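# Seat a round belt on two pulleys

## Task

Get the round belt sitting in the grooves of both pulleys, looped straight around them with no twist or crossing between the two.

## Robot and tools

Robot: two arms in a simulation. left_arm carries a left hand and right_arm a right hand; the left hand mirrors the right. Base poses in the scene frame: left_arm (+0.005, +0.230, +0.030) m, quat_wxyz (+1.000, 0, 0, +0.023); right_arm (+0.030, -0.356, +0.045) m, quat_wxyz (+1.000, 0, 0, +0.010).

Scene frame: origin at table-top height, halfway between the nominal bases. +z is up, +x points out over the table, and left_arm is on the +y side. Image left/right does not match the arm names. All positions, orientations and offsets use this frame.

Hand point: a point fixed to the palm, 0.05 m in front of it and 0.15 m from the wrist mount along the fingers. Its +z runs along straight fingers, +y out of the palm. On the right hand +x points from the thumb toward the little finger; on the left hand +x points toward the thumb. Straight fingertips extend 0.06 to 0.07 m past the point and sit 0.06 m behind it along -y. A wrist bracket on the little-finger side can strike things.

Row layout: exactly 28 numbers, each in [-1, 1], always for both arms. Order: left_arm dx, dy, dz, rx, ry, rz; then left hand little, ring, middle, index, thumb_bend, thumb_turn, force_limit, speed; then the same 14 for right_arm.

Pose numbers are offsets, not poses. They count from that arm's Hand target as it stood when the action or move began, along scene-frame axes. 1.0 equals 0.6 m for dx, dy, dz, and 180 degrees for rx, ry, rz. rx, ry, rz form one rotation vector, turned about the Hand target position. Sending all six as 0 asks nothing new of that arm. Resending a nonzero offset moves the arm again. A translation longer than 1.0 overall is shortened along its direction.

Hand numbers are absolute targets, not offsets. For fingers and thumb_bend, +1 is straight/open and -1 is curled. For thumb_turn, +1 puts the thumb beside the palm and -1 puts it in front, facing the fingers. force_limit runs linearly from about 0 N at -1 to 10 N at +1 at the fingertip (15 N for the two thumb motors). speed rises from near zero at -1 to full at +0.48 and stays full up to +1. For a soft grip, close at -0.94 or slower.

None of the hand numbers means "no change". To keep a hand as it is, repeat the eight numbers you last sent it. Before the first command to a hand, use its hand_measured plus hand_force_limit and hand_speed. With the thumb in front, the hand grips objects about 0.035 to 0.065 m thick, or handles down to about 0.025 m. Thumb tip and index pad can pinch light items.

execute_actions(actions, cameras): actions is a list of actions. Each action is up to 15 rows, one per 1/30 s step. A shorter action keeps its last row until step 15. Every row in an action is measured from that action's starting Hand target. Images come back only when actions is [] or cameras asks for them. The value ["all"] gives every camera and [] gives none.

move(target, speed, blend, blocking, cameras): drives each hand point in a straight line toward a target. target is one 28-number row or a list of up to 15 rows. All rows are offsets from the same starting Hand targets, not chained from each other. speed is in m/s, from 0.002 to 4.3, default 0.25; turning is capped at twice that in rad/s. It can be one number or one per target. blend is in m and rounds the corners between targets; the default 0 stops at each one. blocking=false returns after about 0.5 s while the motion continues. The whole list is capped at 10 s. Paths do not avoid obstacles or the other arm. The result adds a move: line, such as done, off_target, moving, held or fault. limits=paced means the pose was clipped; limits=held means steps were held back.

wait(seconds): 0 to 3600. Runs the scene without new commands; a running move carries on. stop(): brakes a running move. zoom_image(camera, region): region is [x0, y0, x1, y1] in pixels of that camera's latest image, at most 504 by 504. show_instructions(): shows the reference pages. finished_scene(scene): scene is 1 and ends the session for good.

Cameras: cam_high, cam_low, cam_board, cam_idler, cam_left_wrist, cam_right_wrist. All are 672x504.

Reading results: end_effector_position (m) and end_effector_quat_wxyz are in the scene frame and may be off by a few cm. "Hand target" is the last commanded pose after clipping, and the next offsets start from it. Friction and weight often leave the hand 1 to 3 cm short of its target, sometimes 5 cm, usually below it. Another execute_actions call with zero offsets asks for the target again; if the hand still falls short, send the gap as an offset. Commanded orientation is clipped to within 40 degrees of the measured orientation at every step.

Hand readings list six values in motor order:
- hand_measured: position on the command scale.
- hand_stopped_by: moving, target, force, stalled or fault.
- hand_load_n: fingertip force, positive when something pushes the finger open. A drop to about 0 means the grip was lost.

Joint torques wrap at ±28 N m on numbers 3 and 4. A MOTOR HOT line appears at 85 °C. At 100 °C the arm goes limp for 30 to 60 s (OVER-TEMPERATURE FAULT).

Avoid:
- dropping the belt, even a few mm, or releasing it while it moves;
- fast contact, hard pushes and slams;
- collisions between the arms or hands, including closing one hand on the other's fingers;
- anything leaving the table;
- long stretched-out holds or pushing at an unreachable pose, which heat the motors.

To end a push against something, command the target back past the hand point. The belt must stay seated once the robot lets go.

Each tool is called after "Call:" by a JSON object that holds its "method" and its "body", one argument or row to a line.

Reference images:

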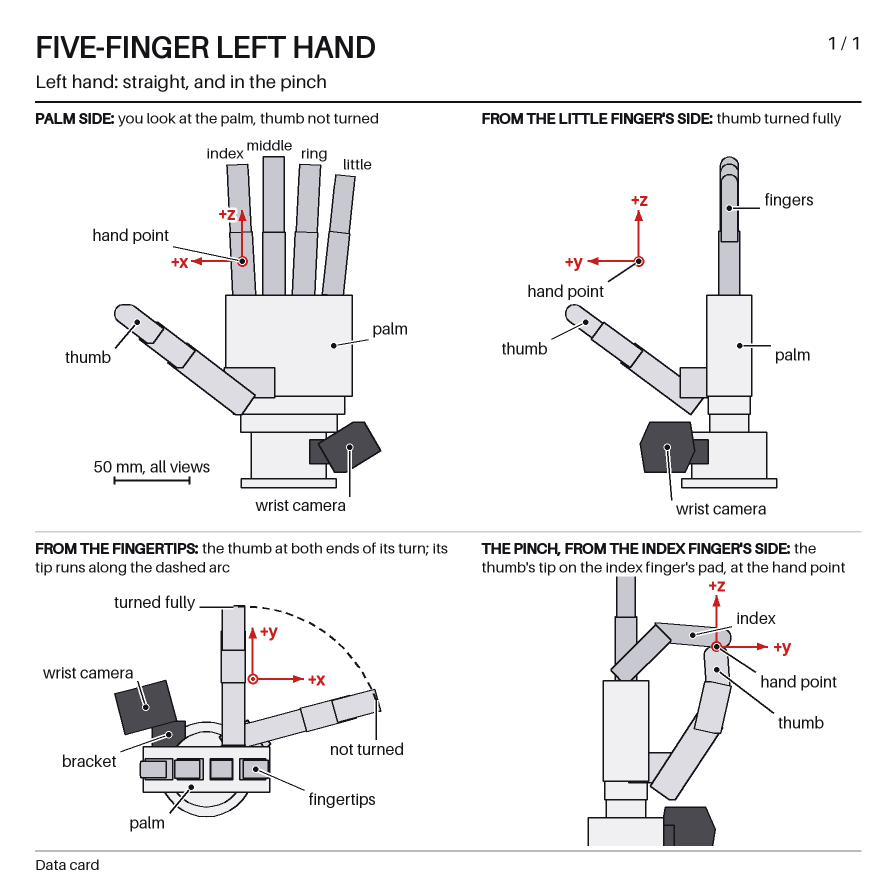

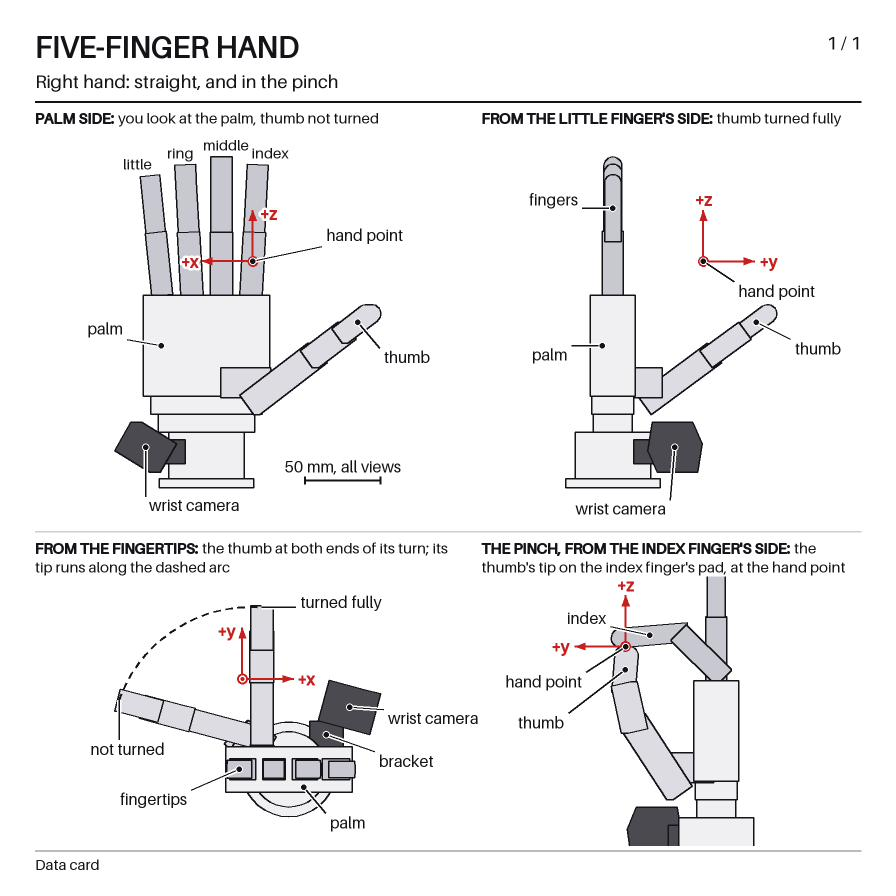

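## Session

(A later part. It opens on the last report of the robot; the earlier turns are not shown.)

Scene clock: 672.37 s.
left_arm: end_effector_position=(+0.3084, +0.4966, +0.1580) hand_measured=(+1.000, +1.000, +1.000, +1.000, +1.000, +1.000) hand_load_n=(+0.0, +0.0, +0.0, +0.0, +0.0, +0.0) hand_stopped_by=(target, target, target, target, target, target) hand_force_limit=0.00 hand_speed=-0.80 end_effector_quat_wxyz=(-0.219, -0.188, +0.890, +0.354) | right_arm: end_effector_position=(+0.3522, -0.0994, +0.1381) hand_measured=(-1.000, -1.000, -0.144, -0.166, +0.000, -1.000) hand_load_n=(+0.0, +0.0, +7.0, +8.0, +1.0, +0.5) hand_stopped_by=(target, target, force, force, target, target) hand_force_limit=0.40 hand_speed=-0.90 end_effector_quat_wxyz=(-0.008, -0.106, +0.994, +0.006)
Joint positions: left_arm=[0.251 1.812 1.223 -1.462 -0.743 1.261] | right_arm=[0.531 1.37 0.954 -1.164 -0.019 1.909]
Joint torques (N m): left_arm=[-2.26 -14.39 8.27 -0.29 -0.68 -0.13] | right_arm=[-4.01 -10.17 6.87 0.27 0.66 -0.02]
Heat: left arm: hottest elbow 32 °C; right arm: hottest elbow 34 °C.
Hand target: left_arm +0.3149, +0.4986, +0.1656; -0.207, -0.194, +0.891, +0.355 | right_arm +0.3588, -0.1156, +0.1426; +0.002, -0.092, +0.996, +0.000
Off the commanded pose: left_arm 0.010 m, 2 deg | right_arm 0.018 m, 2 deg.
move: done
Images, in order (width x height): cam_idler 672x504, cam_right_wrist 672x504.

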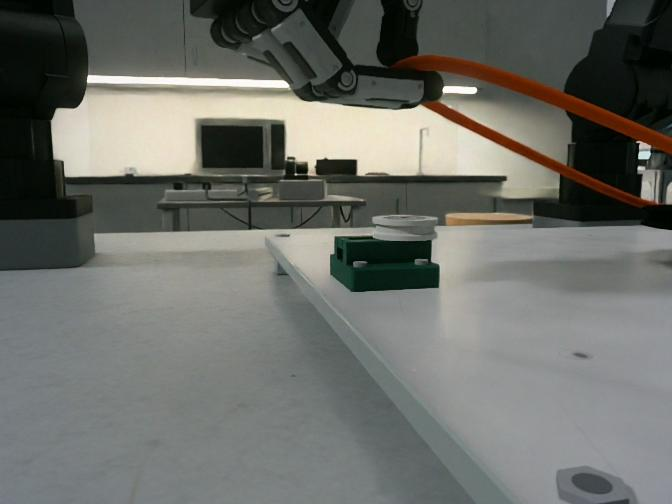

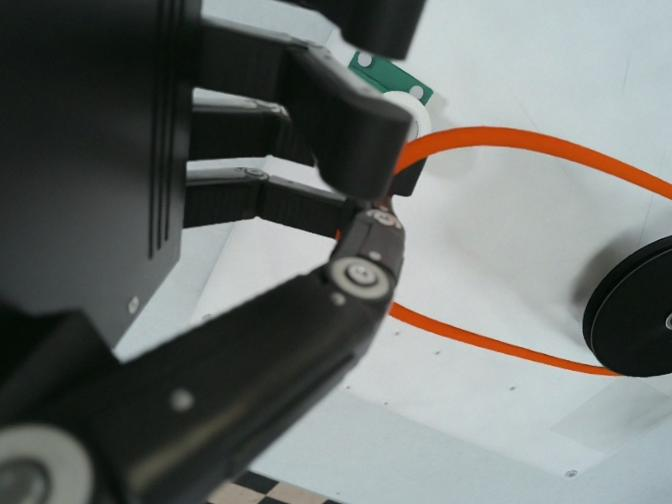

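Call:
{"method": "move", "body": {
  "target": [0,0,0,0,0,0,1,1,1,1,1,1,0,-0.8,0.003,-0.025,-0.055,0,0,0,-1,-1,-0.5,-0.5,0.0,-1,0.4,-0.9],
  "speed": 0.03,
  "cameras": ["cam_high","cam_low","cam_right_wrist","cam_idler"]
}}

Call:
{"method": "zoom_image", "body": {
  "camera": "cam_high",
  "region": [260, 340, 410, 440]
}}

Scene clock: 679.97 s.
left_arm: end_effector_position=(+0.3084, +0.4966, +0.1580) hand_measured=(+1.000, +1.000, +1.000, +1.000, +1.000, +1.000) hand_load_n=(+0.0, +0.0, +0.0, +0.0, +0.0, +0.0) hand_stopped_by=(target, target, target, target, target, target) hand_force_limit=0.00 hand_speed=-0.80 end_effector_quat_wxyz=(-0.219, -0.188, +0.890, +0.354) | right_arm: end_effector_position=(+0.3541, -0.1080, +0.1174) hand_measured=(-1.000, -1.000, -0.144, -0.166, +0.000, -1.000) hand_load_n=(+0.0, +0.0, +6.5, +8.0, +1.0, +0.5) hand_stopped_by=(target, target, force, force, target, target) hand_force_limit=0.40 hand_speed=-0.90 end_effector_quat_wxyz=(+0.005, -0.112, +0.994, +0.017)
Joint positions: left_arm=[0.251 1.812 1.223 -1.462 -0.743 1.261] | right_arm=[0.502 1.37 0.888 -1.065 -0.028 1.868]
Joint torques (N m): left_arm=[-2.32 -14.39 8.27 -0.29 -0.68 -0.13] | right_arm=[-4.89 -7.94 6.38 0.13 0.95 -0.07]
Heat: left arm: hottest elbow 32 °C; right arm: hottest elbow 34 °C.
Hand target: left_arm +0.3149, +0.4986, +0.1656; -0.207, -0.194, +0.891, +0.355 | right_arm +0.3605, -0.1306, +0.1095; +0.002, -0.092, +0.996, +0.000
Off the commanded pose: left_arm 0.010 m, 2 deg | right_arm 0.025 m, 3 deg.
move: off_target (right_arm)
Images, in order (width x height): cam_high 672x504, cam_low 672x504, cam_idler 672x504, cam_right_wrist 672x504.

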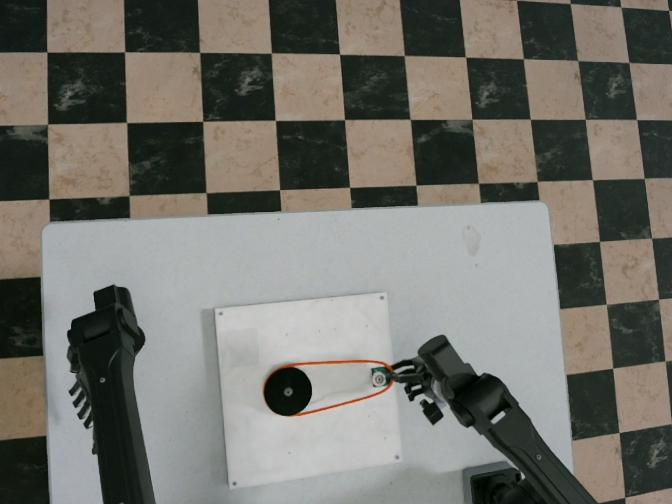

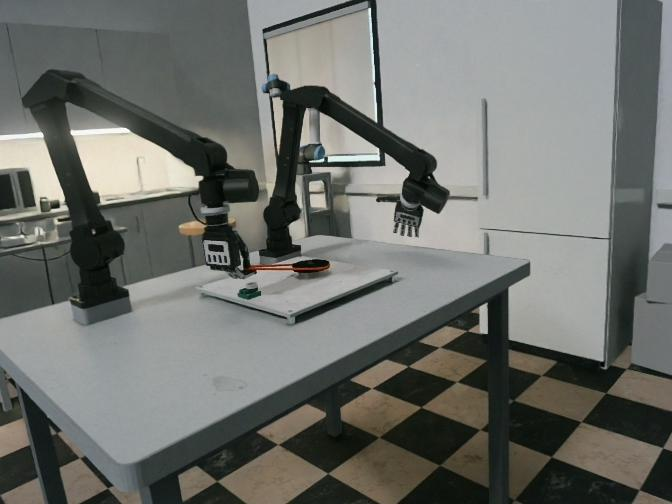

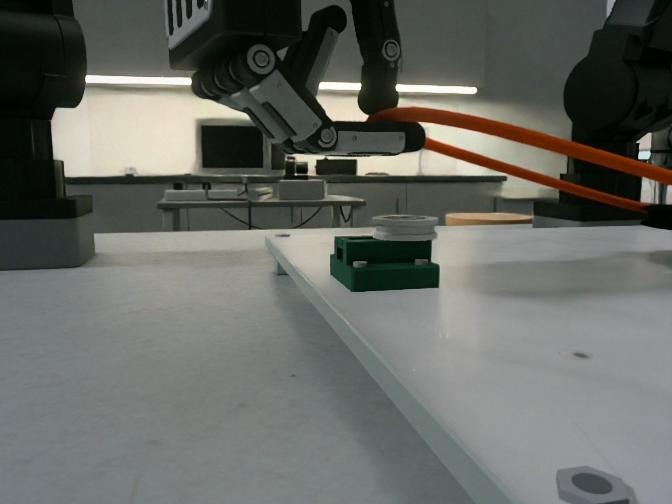

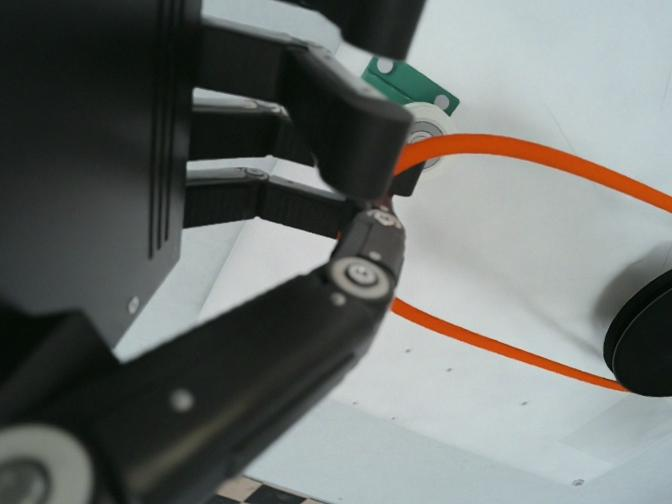

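Scaled by 3.360 from the camera's image (finer frame: 960x720).

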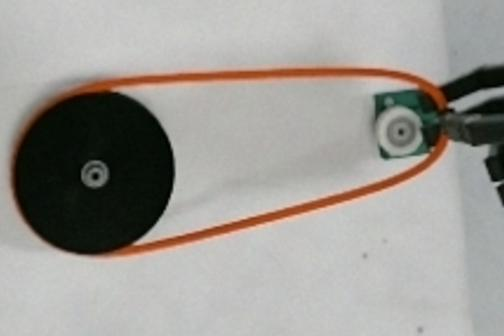

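Call:
{"method": "zoom_image", "body": {
  "camera": "cam_high",
  "region": [360, 355, 410, 400]
}}

Call:
{"method": "zoom_image", "body": {
  "camera": "cam_idler",
  "region": [270, 90, 520, 310]
}}

Scaled by 10.080 from the camera's image (finer frame: 960x720).

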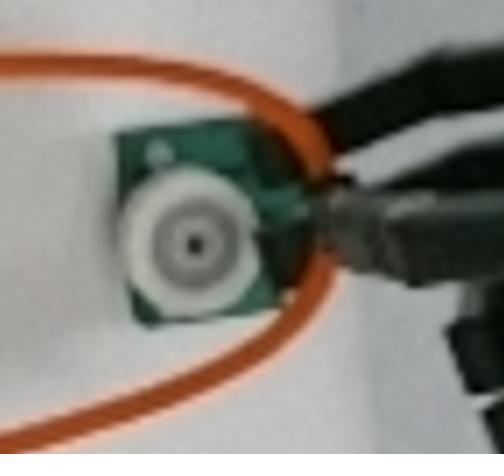

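Scaled by 2.016 from the camera's image (finer frame: 960x720).

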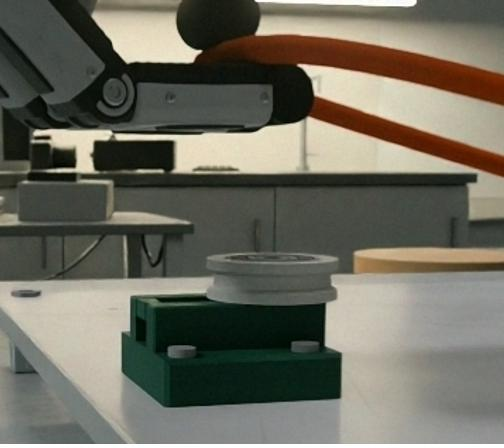

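Call:
{"method": "move", "body": {
  "target": [0,0,0,0,0,0,1,1,1,1,1,1,0,-0.8,0.081,0.065,0.012,0,0,0.09,-1,-1,-0.5,-0.5,0.0,-1,0.4,-0.9],
  "speed": 0.04,
  "cameras": ["cam_high","cam_board","cam_right_wrist","cam_idler"]
}}

Call:
{"method": "zoom_image", "body": {
  "camera": "cam_high",
  "region": [260, 320, 410, 440]
}}

Scene clock: 755.30 s.
left_arm: end_effector_position=(+0.3084, +0.4966, +0.1580) hand_measured=(+1.000, +1.000, +1.000, +1.000, +1.000, +1.000) hand_load_n=(+0.0, +0.0, +0.0, +0.0, +0.0, +0.0) hand_stopped_by=(target, target, target, target, target, target) hand_force_limit=0.00 hand_speed=-0.80 end_effector_quat_wxyz=(-0.219, -0.188, +0.890, +0.354) | right_arm: end_effector_position=(+0.3916, -0.0897, +0.1096) hand_measured=(-1.000, -1.000, -0.144, -0.166, +0.000, -1.000) hand_load_n=(+0.0, +0.0, +6.0, +7.5, +0.5, +0.5) hand_stopped_by=(target, target, force, force, target, target) hand_force_limit=0.40 hand_speed=-0.90 end_effector_quat_wxyz=(-0.004, -0.236, +0.972, +0.004)
Joint positions: left_arm=[0.251 1.812 1.223 -1.462 -0.743 1.261] | right_arm=[0.478 1.537 1.05 -1.09 -0.01 1.592]
Joint torques (N m): left_arm=[-2.32 -14.39 8.28 -0.29 -0.68 -0.13] | right_arm=[-2.67 -9.11 10.74 -0.27 0.26 -0.06]
Heat: left arm: hottest elbow 32 °C; right arm: hottest elbow 33 °C.
Hand target: left_arm +0.3149, +0.4986, +0.1656; -0.207, -0.194, +0.891, +0.355 | right_arm +0.4092, -0.0916, +0.1168; +0.002, -0.231, +0.973, +0.001
Off the commanded pose: left_arm 0.010 m, 2 deg | right_arm 0.019 m, 1 deg.
move: off_target (right_arm)
Images, in order (width x height): cam_high 672x504, cam_board 672x504, cam_idler 672x504, cam_right_wrist 672x504.

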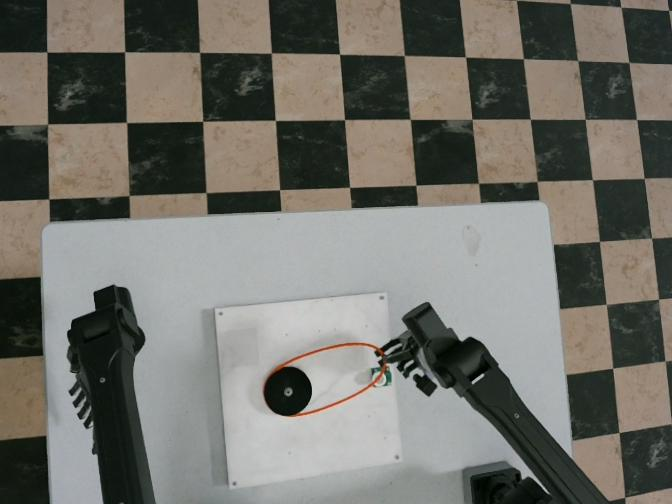

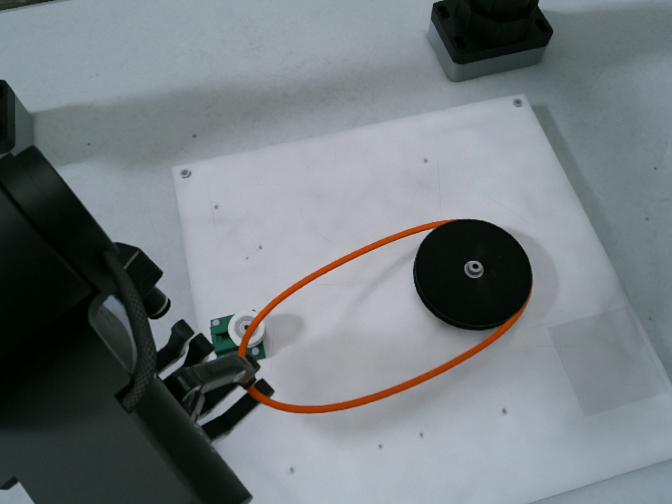

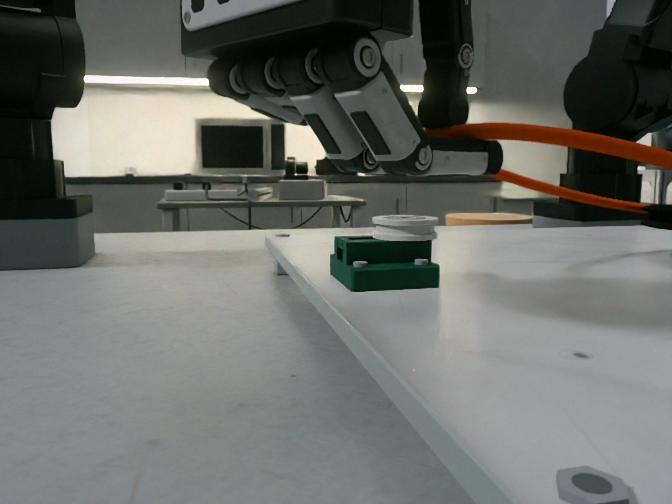

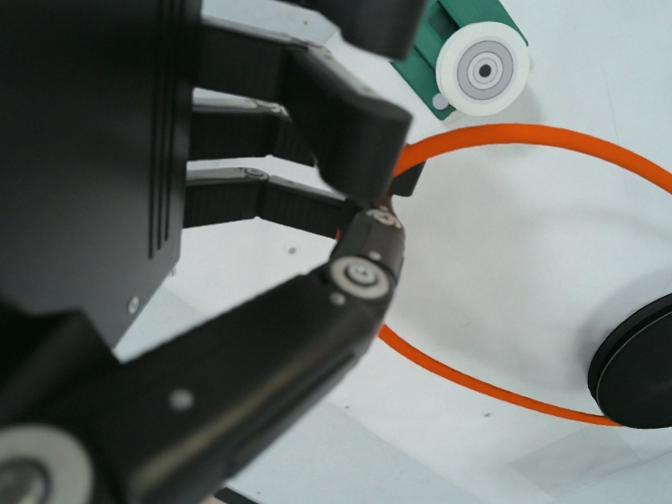

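Scaled by 3.360 from the camera's image (finer frame: 960x720).

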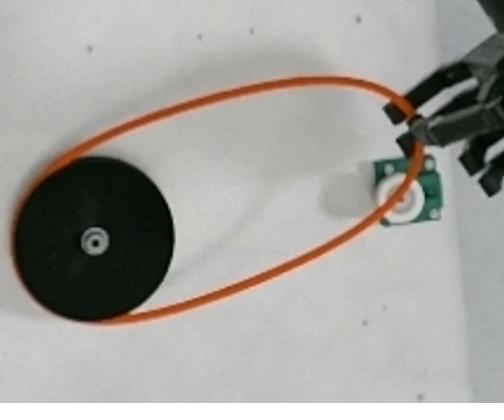

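Call:
{"method": "move", "body": {
  "target": [0,0,0,0,0,0,1,1,1,1,1,1,0,-0.8,-0.01,-0.04,0.0,0,0,0.1,-1,-1,-0.5,-0.5,0.0,-1,0.4,-0.9],
  "speed": 0.04,
  "cameras": ["cam_high","cam_board","cam_idler"]
}}

Call:
{"method": "zoom_image", "body": {
  "camera": "cam_high",
  "region": [260, 320, 410, 440]
}}

Scene clock: 792.63 s.
left_arm: end_effector_position=(+0.3084, +0.4966, +0.1580) hand_measured=(+1.000, +1.000, +1.000, +1.000, +1.000, +1.000) hand_load_n=(+0.0, +0.0, +0.0, +0.0, +0.0, -0.5) hand_stopped_by=(target, target, target, target, target, target) hand_force_limit=0.00 hand_speed=-0.80 end_effector_quat_wxyz=(-0.219, -0.188, +0.890, +0.354) | right_arm: end_effector_position=(+0.3809, -0.1000, +0.1113) hand_measured=(-1.000, -1.000, -0.144, -0.166, +0.000, -1.000) hand_load_n=(+0.0, +0.0, +6.0, +8.0, +1.5, +1.0) hand_stopped_by=(target, target, force, force, target, target) hand_force_limit=0.40 hand_speed=-0.90 end_effector_quat_wxyz=(-0.003, -0.387, +0.922, +0.014)
Joint positions: left_arm=[0.251 1.812 1.223 -1.462 -0.743 1.261] | right_arm=[0.444 1.55 1.065 -1.09 -0.029 1.238]
Joint torques (N m): left_arm=[-2.32 -14.39 8.27 -0.29 -0.68 -0.13] | right_arm=[-4.6 -9.64 10.4 -0.35 0.92 -0.27]
Heat: left arm: hottest elbow 32 °C; right arm: hottest elbow 36 °C.
Hand target: left_arm +0.3149, +0.4986, +0.1656; -0.207, -0.194, +0.891, +0.355 | right_arm +0.4030, -0.1156, +0.1167; +0.001, -0.381, +0.925, +0.001
Off the commanded pose: left_arm 0.010 m, 2 deg | right_arm 0.028 m, 2 deg.
move: off_target (right_arm)

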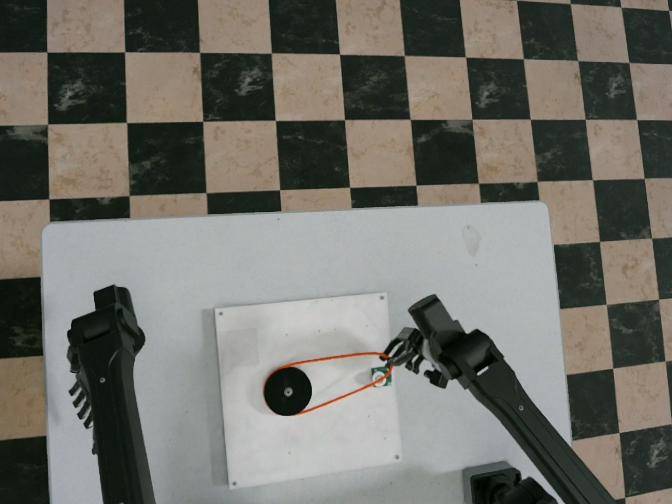

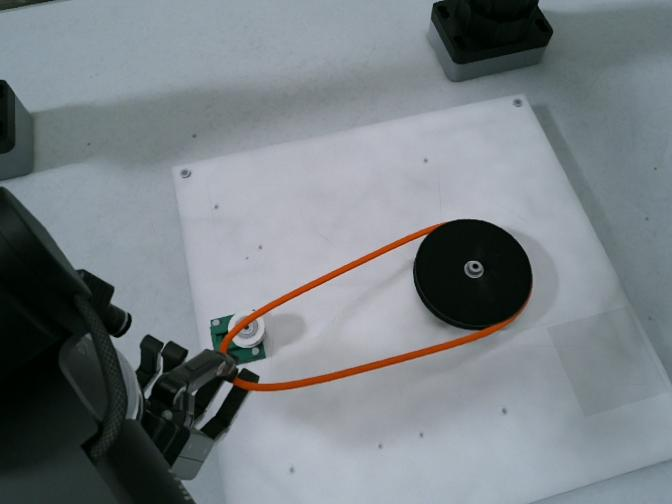

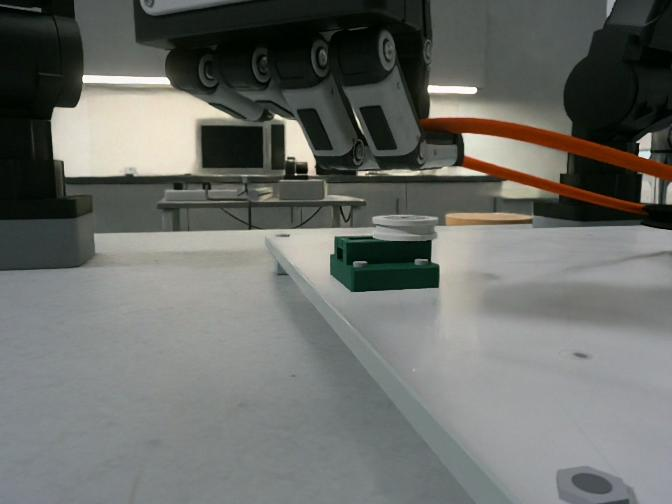

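Scaled by 3.360 from the camera's image (finer frame: 960x720).

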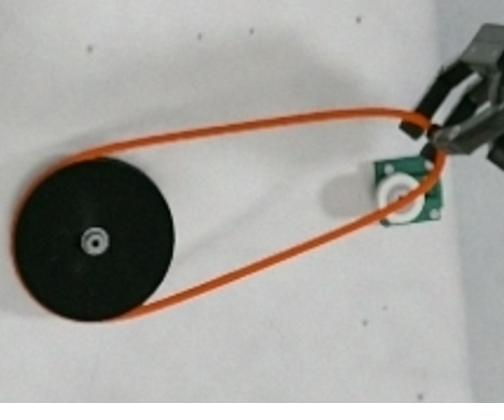

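Call:
{"method": "move", "body": {
  "target": [0,0,0,0,0,0,1,1,1,1,1,1,0,-0.8,0.023,0.018,-0.02,0,0,0.18,-1,-1,-0.5,-0.5,0.0,-1,0.4,-0.9],
  "speed": 0.04,
  "cameras": ["cam_high","cam_board","cam_idler"]
}}

Call:
{"method": "zoom_image", "body": {
  "camera": "cam_high",
  "region": [260, 320, 410, 440]
}}

Scene clock: 845.50 s.
left_arm: end_effector_position=(+0.3084, +0.4966, +0.1580) hand_measured=(+1.000, +1.000, +1.000, +1.000, +1.000, +1.000) hand_load_n=(+0.0, +0.0, +0.0, +0.0, +0.0, +0.0) hand_stopped_by=(target, target, target, target, target, target) hand_force_limit=0.00 hand_speed=-0.80 end_effector_quat_wxyz=(-0.219, -0.188, +0.890, +0.354) | right_arm: end_effector_position=(+0.4005, -0.0924, +0.1009) hand_measured=(-1.000, -1.000, -0.144, -0.166, +0.000, -1.000) hand_load_n=(+0.0, +0.0, +6.0, +8.0, +1.5, +1.5) hand_stopped_by=(target, target, force, force, target, target) hand_force_limit=0.40 hand_speed=-0.90 end_effector_quat_wxyz=(+0.004, -0.614, +0.789, +0.016)
Joint positions: left_arm=[0.251 1.812 1.223 -1.462 -0.743 1.261] | right_arm=[0.447 1.693 1.214 -1.09 -0.033 0.714]
Joint torques (N m): left_arm=[-2.32 -14.39 8.27 -0.29 -0.68 -0.13] | right_arm=[-2.96 -11.4 10.61 -0.55 1.04 -0.4]
Heat: left arm: hottest elbow 32 °C; right arm: hottest elbow 36 °C.
Hand target: left_arm +0.3149, +0.4986, +0.1656; -0.207, -0.194, +0.891, +0.355 | right_arm +0.4168, -0.1047, +0.1048; +0.001, -0.624, +0.782, +0.001
Off the commanded pose: left_arm 0.010 m, 2 deg | right_arm 0.021 m, 2 deg.
move: off_target (right_arm)

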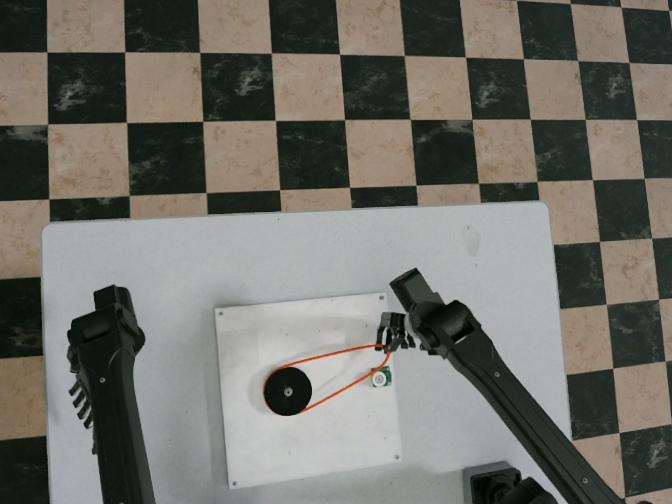

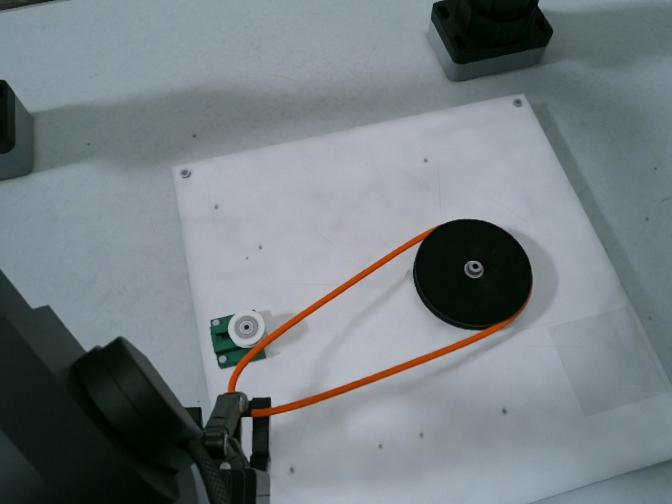

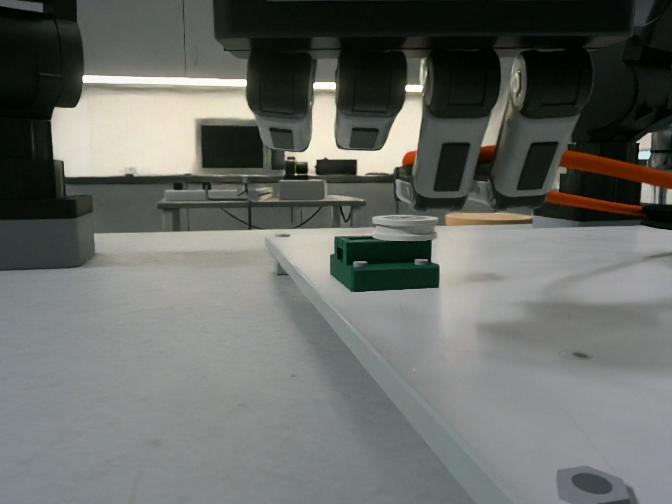

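Scaled by 3.360 from the camera's image (finer frame: 960x720).

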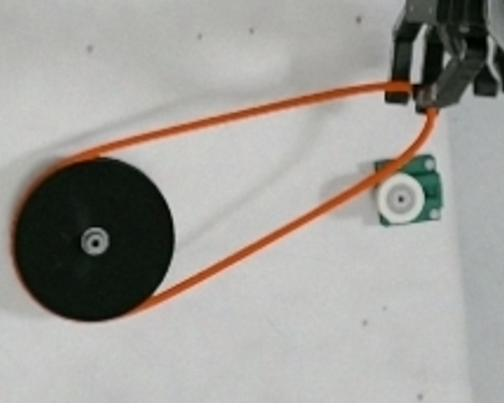

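Call:
{"method": "wait", "body": {
  "seconds": 0,
  "cameras": ["cam_high", "cam_idler", "cam_board"]
}}

Call:
{"method": "zoom_image", "body": {
  "camera": "cam_high",
  "region": [240, 270, 420, 440]
}}

Scene clock: 859.87 s.
left_arm: end_effector_position=(+0.3084, +0.4966, +0.1580) hand_measured=(+1.000, +1.000, +1.000, +1.000, +1.000, +1.000) hand_load_n=(+0.0, +0.0, +0.0, +0.0, +0.0, +0.0) hand_stopped_by=(target, target, target, target, target, target) hand_force_limit=0.00 hand_speed=-0.80 end_effector_quat_wxyz=(-0.219, -0.188, +0.890, +0.354) | right_arm: end_effector_position=(+0.4005, -0.0924, +0.1009) hand_measured=(-1.000, -1.000, -0.144, -0.166, +0.000, -1.000) hand_load_n=(+0.0, +0.0, +6.0, +8.5, +1.5, +1.5) hand_stopped_by=(target, target, force, force, target, target) hand_force_limit=0.40 hand_speed=-0.90 end_effector_quat_wxyz=(+0.004, -0.614, +0.789, +0.016)
Joint positions: left_arm=[0.251 1.812 1.223 -1.462 -0.743 1.261] | right_arm=[0.447 1.693 1.214 -1.09 -0.033 0.714]
Joint torques (N m): left_arm=[-2.32 -14.39 8.27 -0.29 -0.68 -0.13] | right_arm=[-3.43 -11.28 10.59 -0.59 1.04 -0.41]
Heat: left arm: hottest elbow 32 °C; right arm: hottest elbow 38 °C.
Hand target: left_arm +0.3149, +0.4986, +0.1656; -0.207, -0.194, +0.891, +0.355 | right_arm +0.4168, -0.1047, +0.1048; +0.001, -0.624, +0.782, +0.001
Off the commanded pose: left_arm 0.010 m, 2 deg | right_arm 0.021 m, 2 deg.
Images, in order (width x height): cam_high 672x504, cam_board 672x504, cam_idler 672x504.

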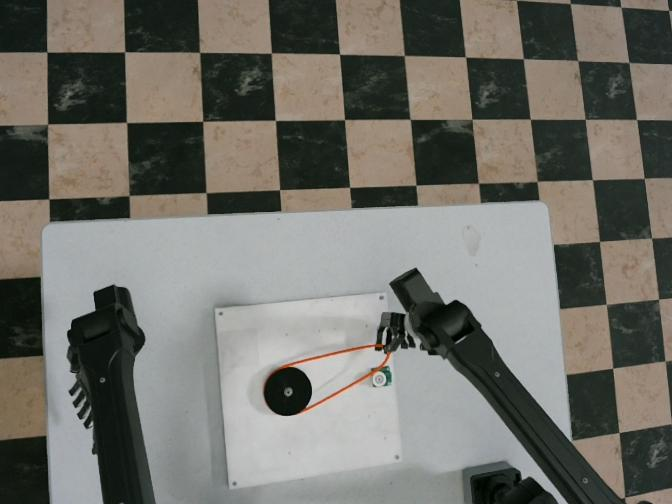

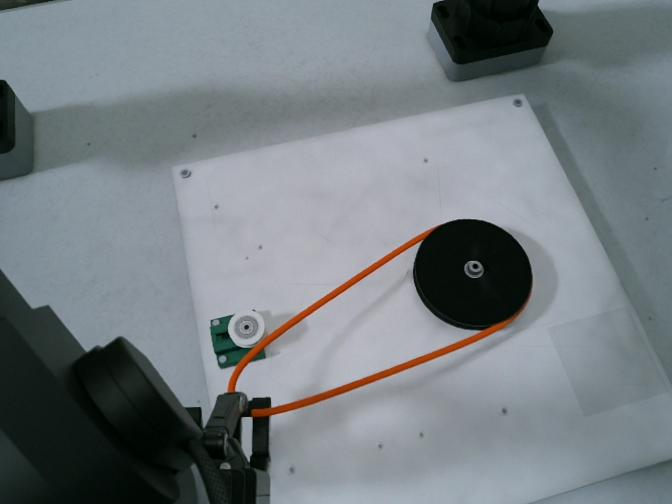

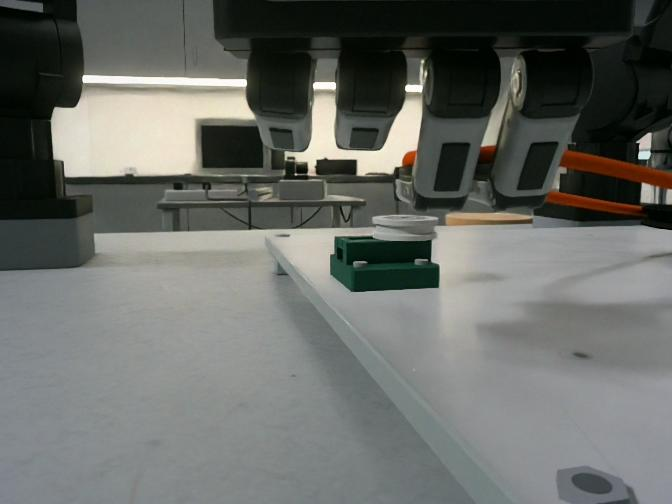

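Scaled by 2.800 from the camera's image (finer frame: 960x720).

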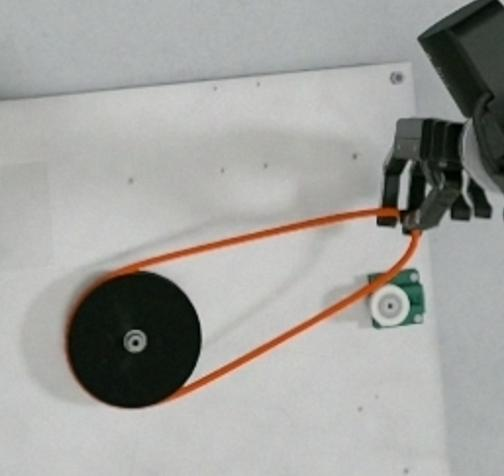

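Call:
{"method": "move", "body": {
  "target": [0,0,0,0,0,0,1,1,1,1,1,1,0,-0.8, 0,0.07,-0.01,0,0,0,-1,-1,-0.5,-0.5,0.0,-1,0.4,-0.9],
  "speed": 0.08,
  "cameras": ["cam_high","cam_idler","cam_board","cam_low"]
}}

Call:
{"method": "zoom_image", "body": {
  "camera": "cam_high",
  "region": [240, 270, 420, 440]
}}

Scene clock: 927.23 s.
left_arm: end_effector_position=(+0.3084, +0.4966, +0.1580) hand_measured=(+1.000, +1.000, +1.000, +1.000, +1.000, +1.000) hand_load_n=(+0.0, +0.0, +0.0, +0.0, +0.0, +0.0) hand_stopped_by=(target, target, target, target, target, target) hand_force_limit=0.00 hand_speed=-0.80 end_effector_quat_wxyz=(-0.219, -0.188, +0.890, +0.354) | right_arm: end_effector_position=(+0.4042, -0.0686, +0.0938) hand_measured=(-1.000, -1.000, -0.144, -0.166, +0.000, -1.000) hand_load_n=(+0.0, +0.0, +5.5, +8.0, +0.5, +1.0) hand_stopped_by=(target, target, force, force, target, target) hand_force_limit=0.40 hand_speed=-0.90 end_effector_quat_wxyz=(-0.003, -0.625, +0.781, +0.005)
Joint positions: left_arm=[0.251 1.812 1.223 -1.462 -0.743 1.261] | right_arm=[0.497 1.744 1.267 -1.101 -0.009 0.739]
Joint torques (N m): left_arm=[-2.32 -14.39 8.27 -0.29 -0.68 -0.13] | right_arm=[-1.03 -11.99 10.74 -0.29 0.16 -0.03]
Heat: left arm: hottest elbow 32 °C; right arm: hottest elbow 40 °C.
Hand target: left_arm +0.3149, +0.4986, +0.1656; -0.207, -0.194, +0.891, +0.355 | right_arm +0.4168, -0.0628, +0.0988; +0.001, -0.624, +0.782, +0.001
Off the commanded pose: left_arm 0.010 m, 2 deg | right_arm 0.015 m, 1 deg.
move: off_target (right_arm)
Images, in order (width x height): cam_high 672x504, cam_low 672x504, cam_board 672x504, cam_idler 672x504.

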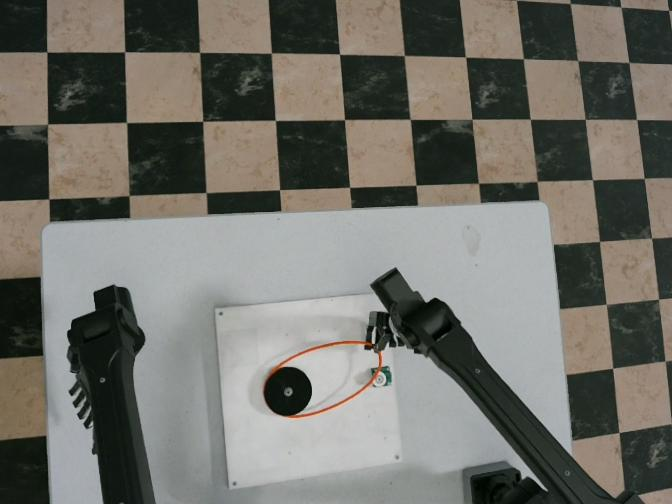

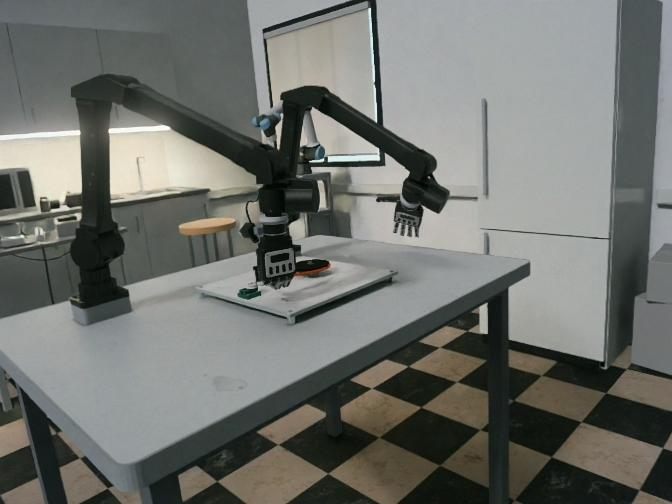

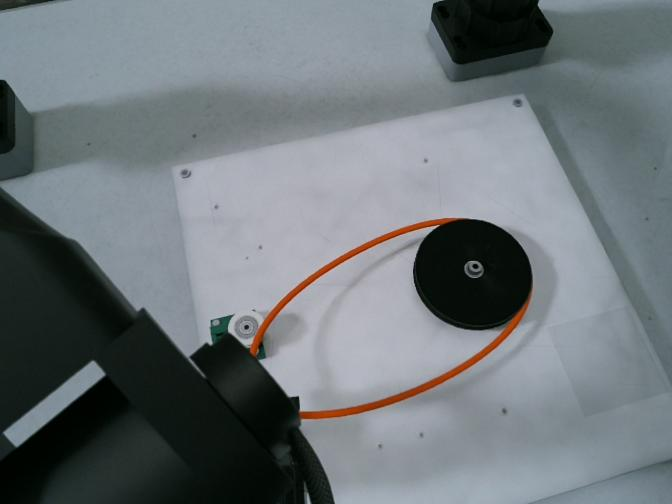

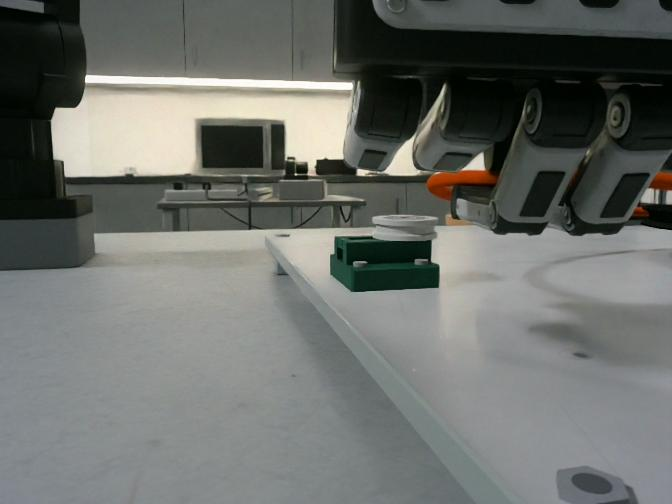

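Scaled by 2.800 from the camera's image (finer frame: 960x720).

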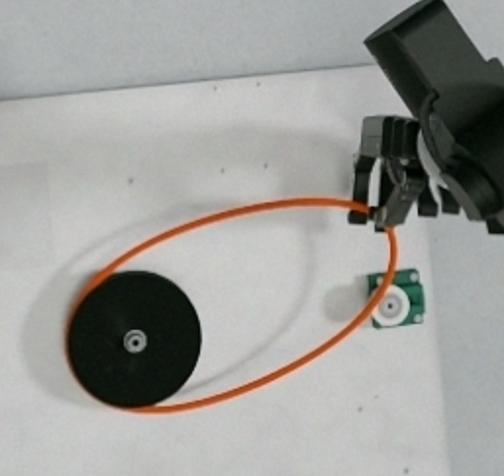

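Call:
{"method": "move", "body": {
  "target": [
    [-0.108,-0.414,0.19,0.0356,-0.158,0.311,-1,-1,-1,1,0.3,-1,0.0,-0.3, 0,0,0,0,0,0,-1,-1,-0.5,-0.5,0.0,-1,0.4,-0.9],
    [-0.208,-0.80,0.19,0.0712,-0.3153,0.6222,-1,-1,-1,1,0.3,-1,0.0,-0.3, 0,0,0,0,0,0,-1,-1,-0.5,-0.5,0.0,-1,0.4,-0.9]
  ],
  "speed": 0.2,
  "blend": 0.05,
  "cameras": ["cam_high","cam_low","cam_board","cam_left_wrist"]
}}

Scene clock: 972.63 s.
left_arm: end_effector_position=(+0.1926, +0.0194, +0.2808) hand_measured=(-1.000, -1.000, -1.000, +1.000, +0.300, -0.838) hand_load_n=(+0.5, +0.0, +0.0, +0.0, +0.0, +13.0) hand_stopped_by=(target, target, target, target, target, force) hand_force_limit=0.00 hand_speed=-0.30 end_effector_quat_wxyz=(+0.000, +0.954, -0.300, -0.005) | right_arm: end_effector_position=(+0.4042, -0.0686, +0.0938) hand_measured=(-1.000, -1.000, -0.144, -0.166, +0.000, -1.000) hand_load_n=(+0.0, +0.0, +5.5, +8.0, +0.5, +1.0) hand_stopped_by=(target, target, force, force, target, target) hand_force_limit=0.40 hand_speed=-0.90 end_effector_quat_wxyz=(-0.003, -0.624, +0.781, +0.005)
Joint positions: left_arm=[-0.672 0.976 1.074 -1.678 0.003 -1.587] | right_arm=[0.497 1.744 1.267 -1.101 -0.009 0.739]
Joint torques (N m): left_arm=[-3.08 -3.9 7.98 0.92 -0.13 -0.26] | right_arm=[-0.79 -12.16 10.7 -0.34 0.17 0.04]
Heat: left arm: hottest elbow 32 °C; right arm: hottest elbow 37 °C.
Hand target: left_arm +0.1902, +0.0187, +0.2795; +0.000, +0.954, -0.300, +0.000 | right_arm +0.4168, -0.0628, +0.0988; +0.001, -0.624, +0.782, +0.001
Off the commanded pose: left_arm 0.003 m, 1 deg | right_arm 0.015 m, 1 deg.
move: done

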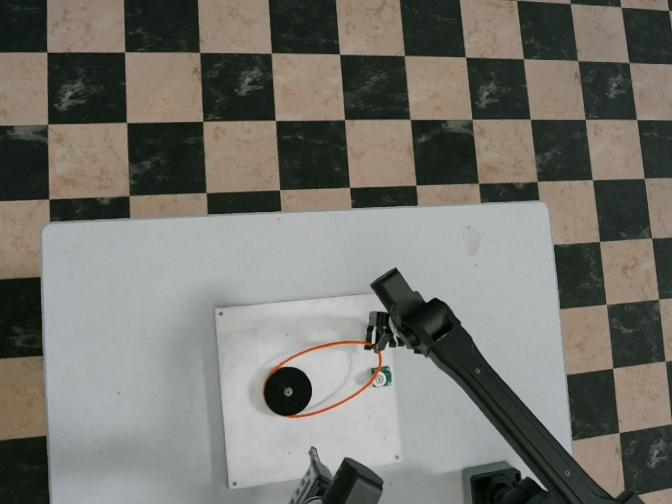

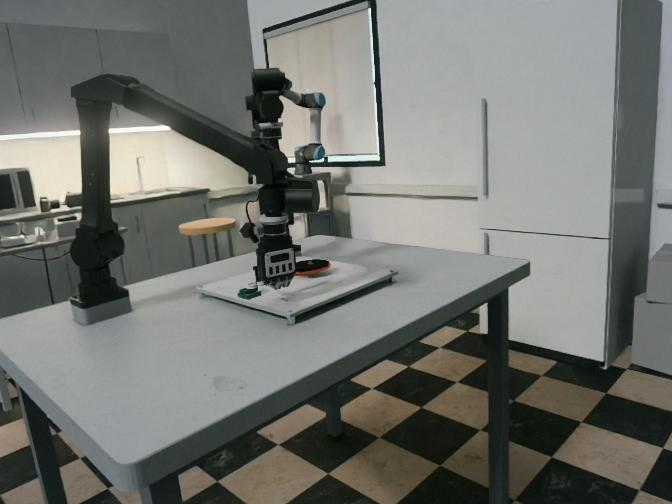

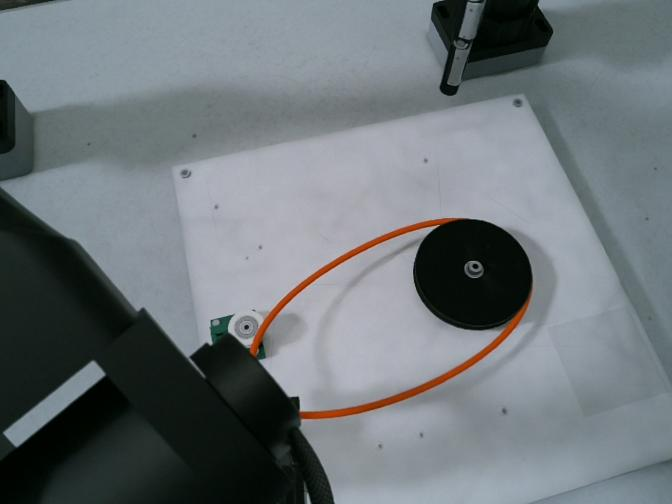

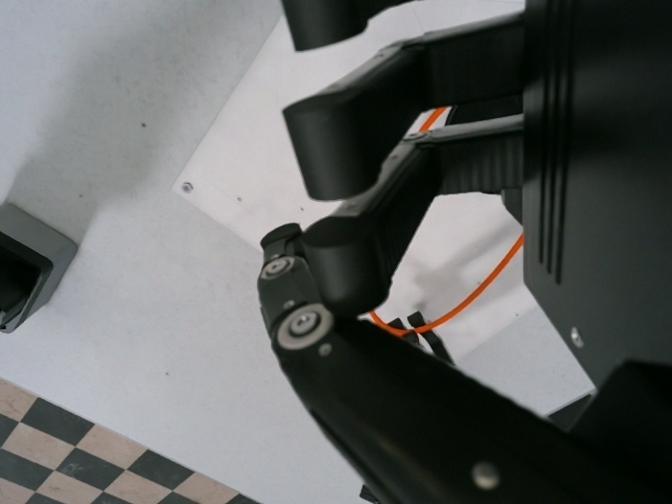

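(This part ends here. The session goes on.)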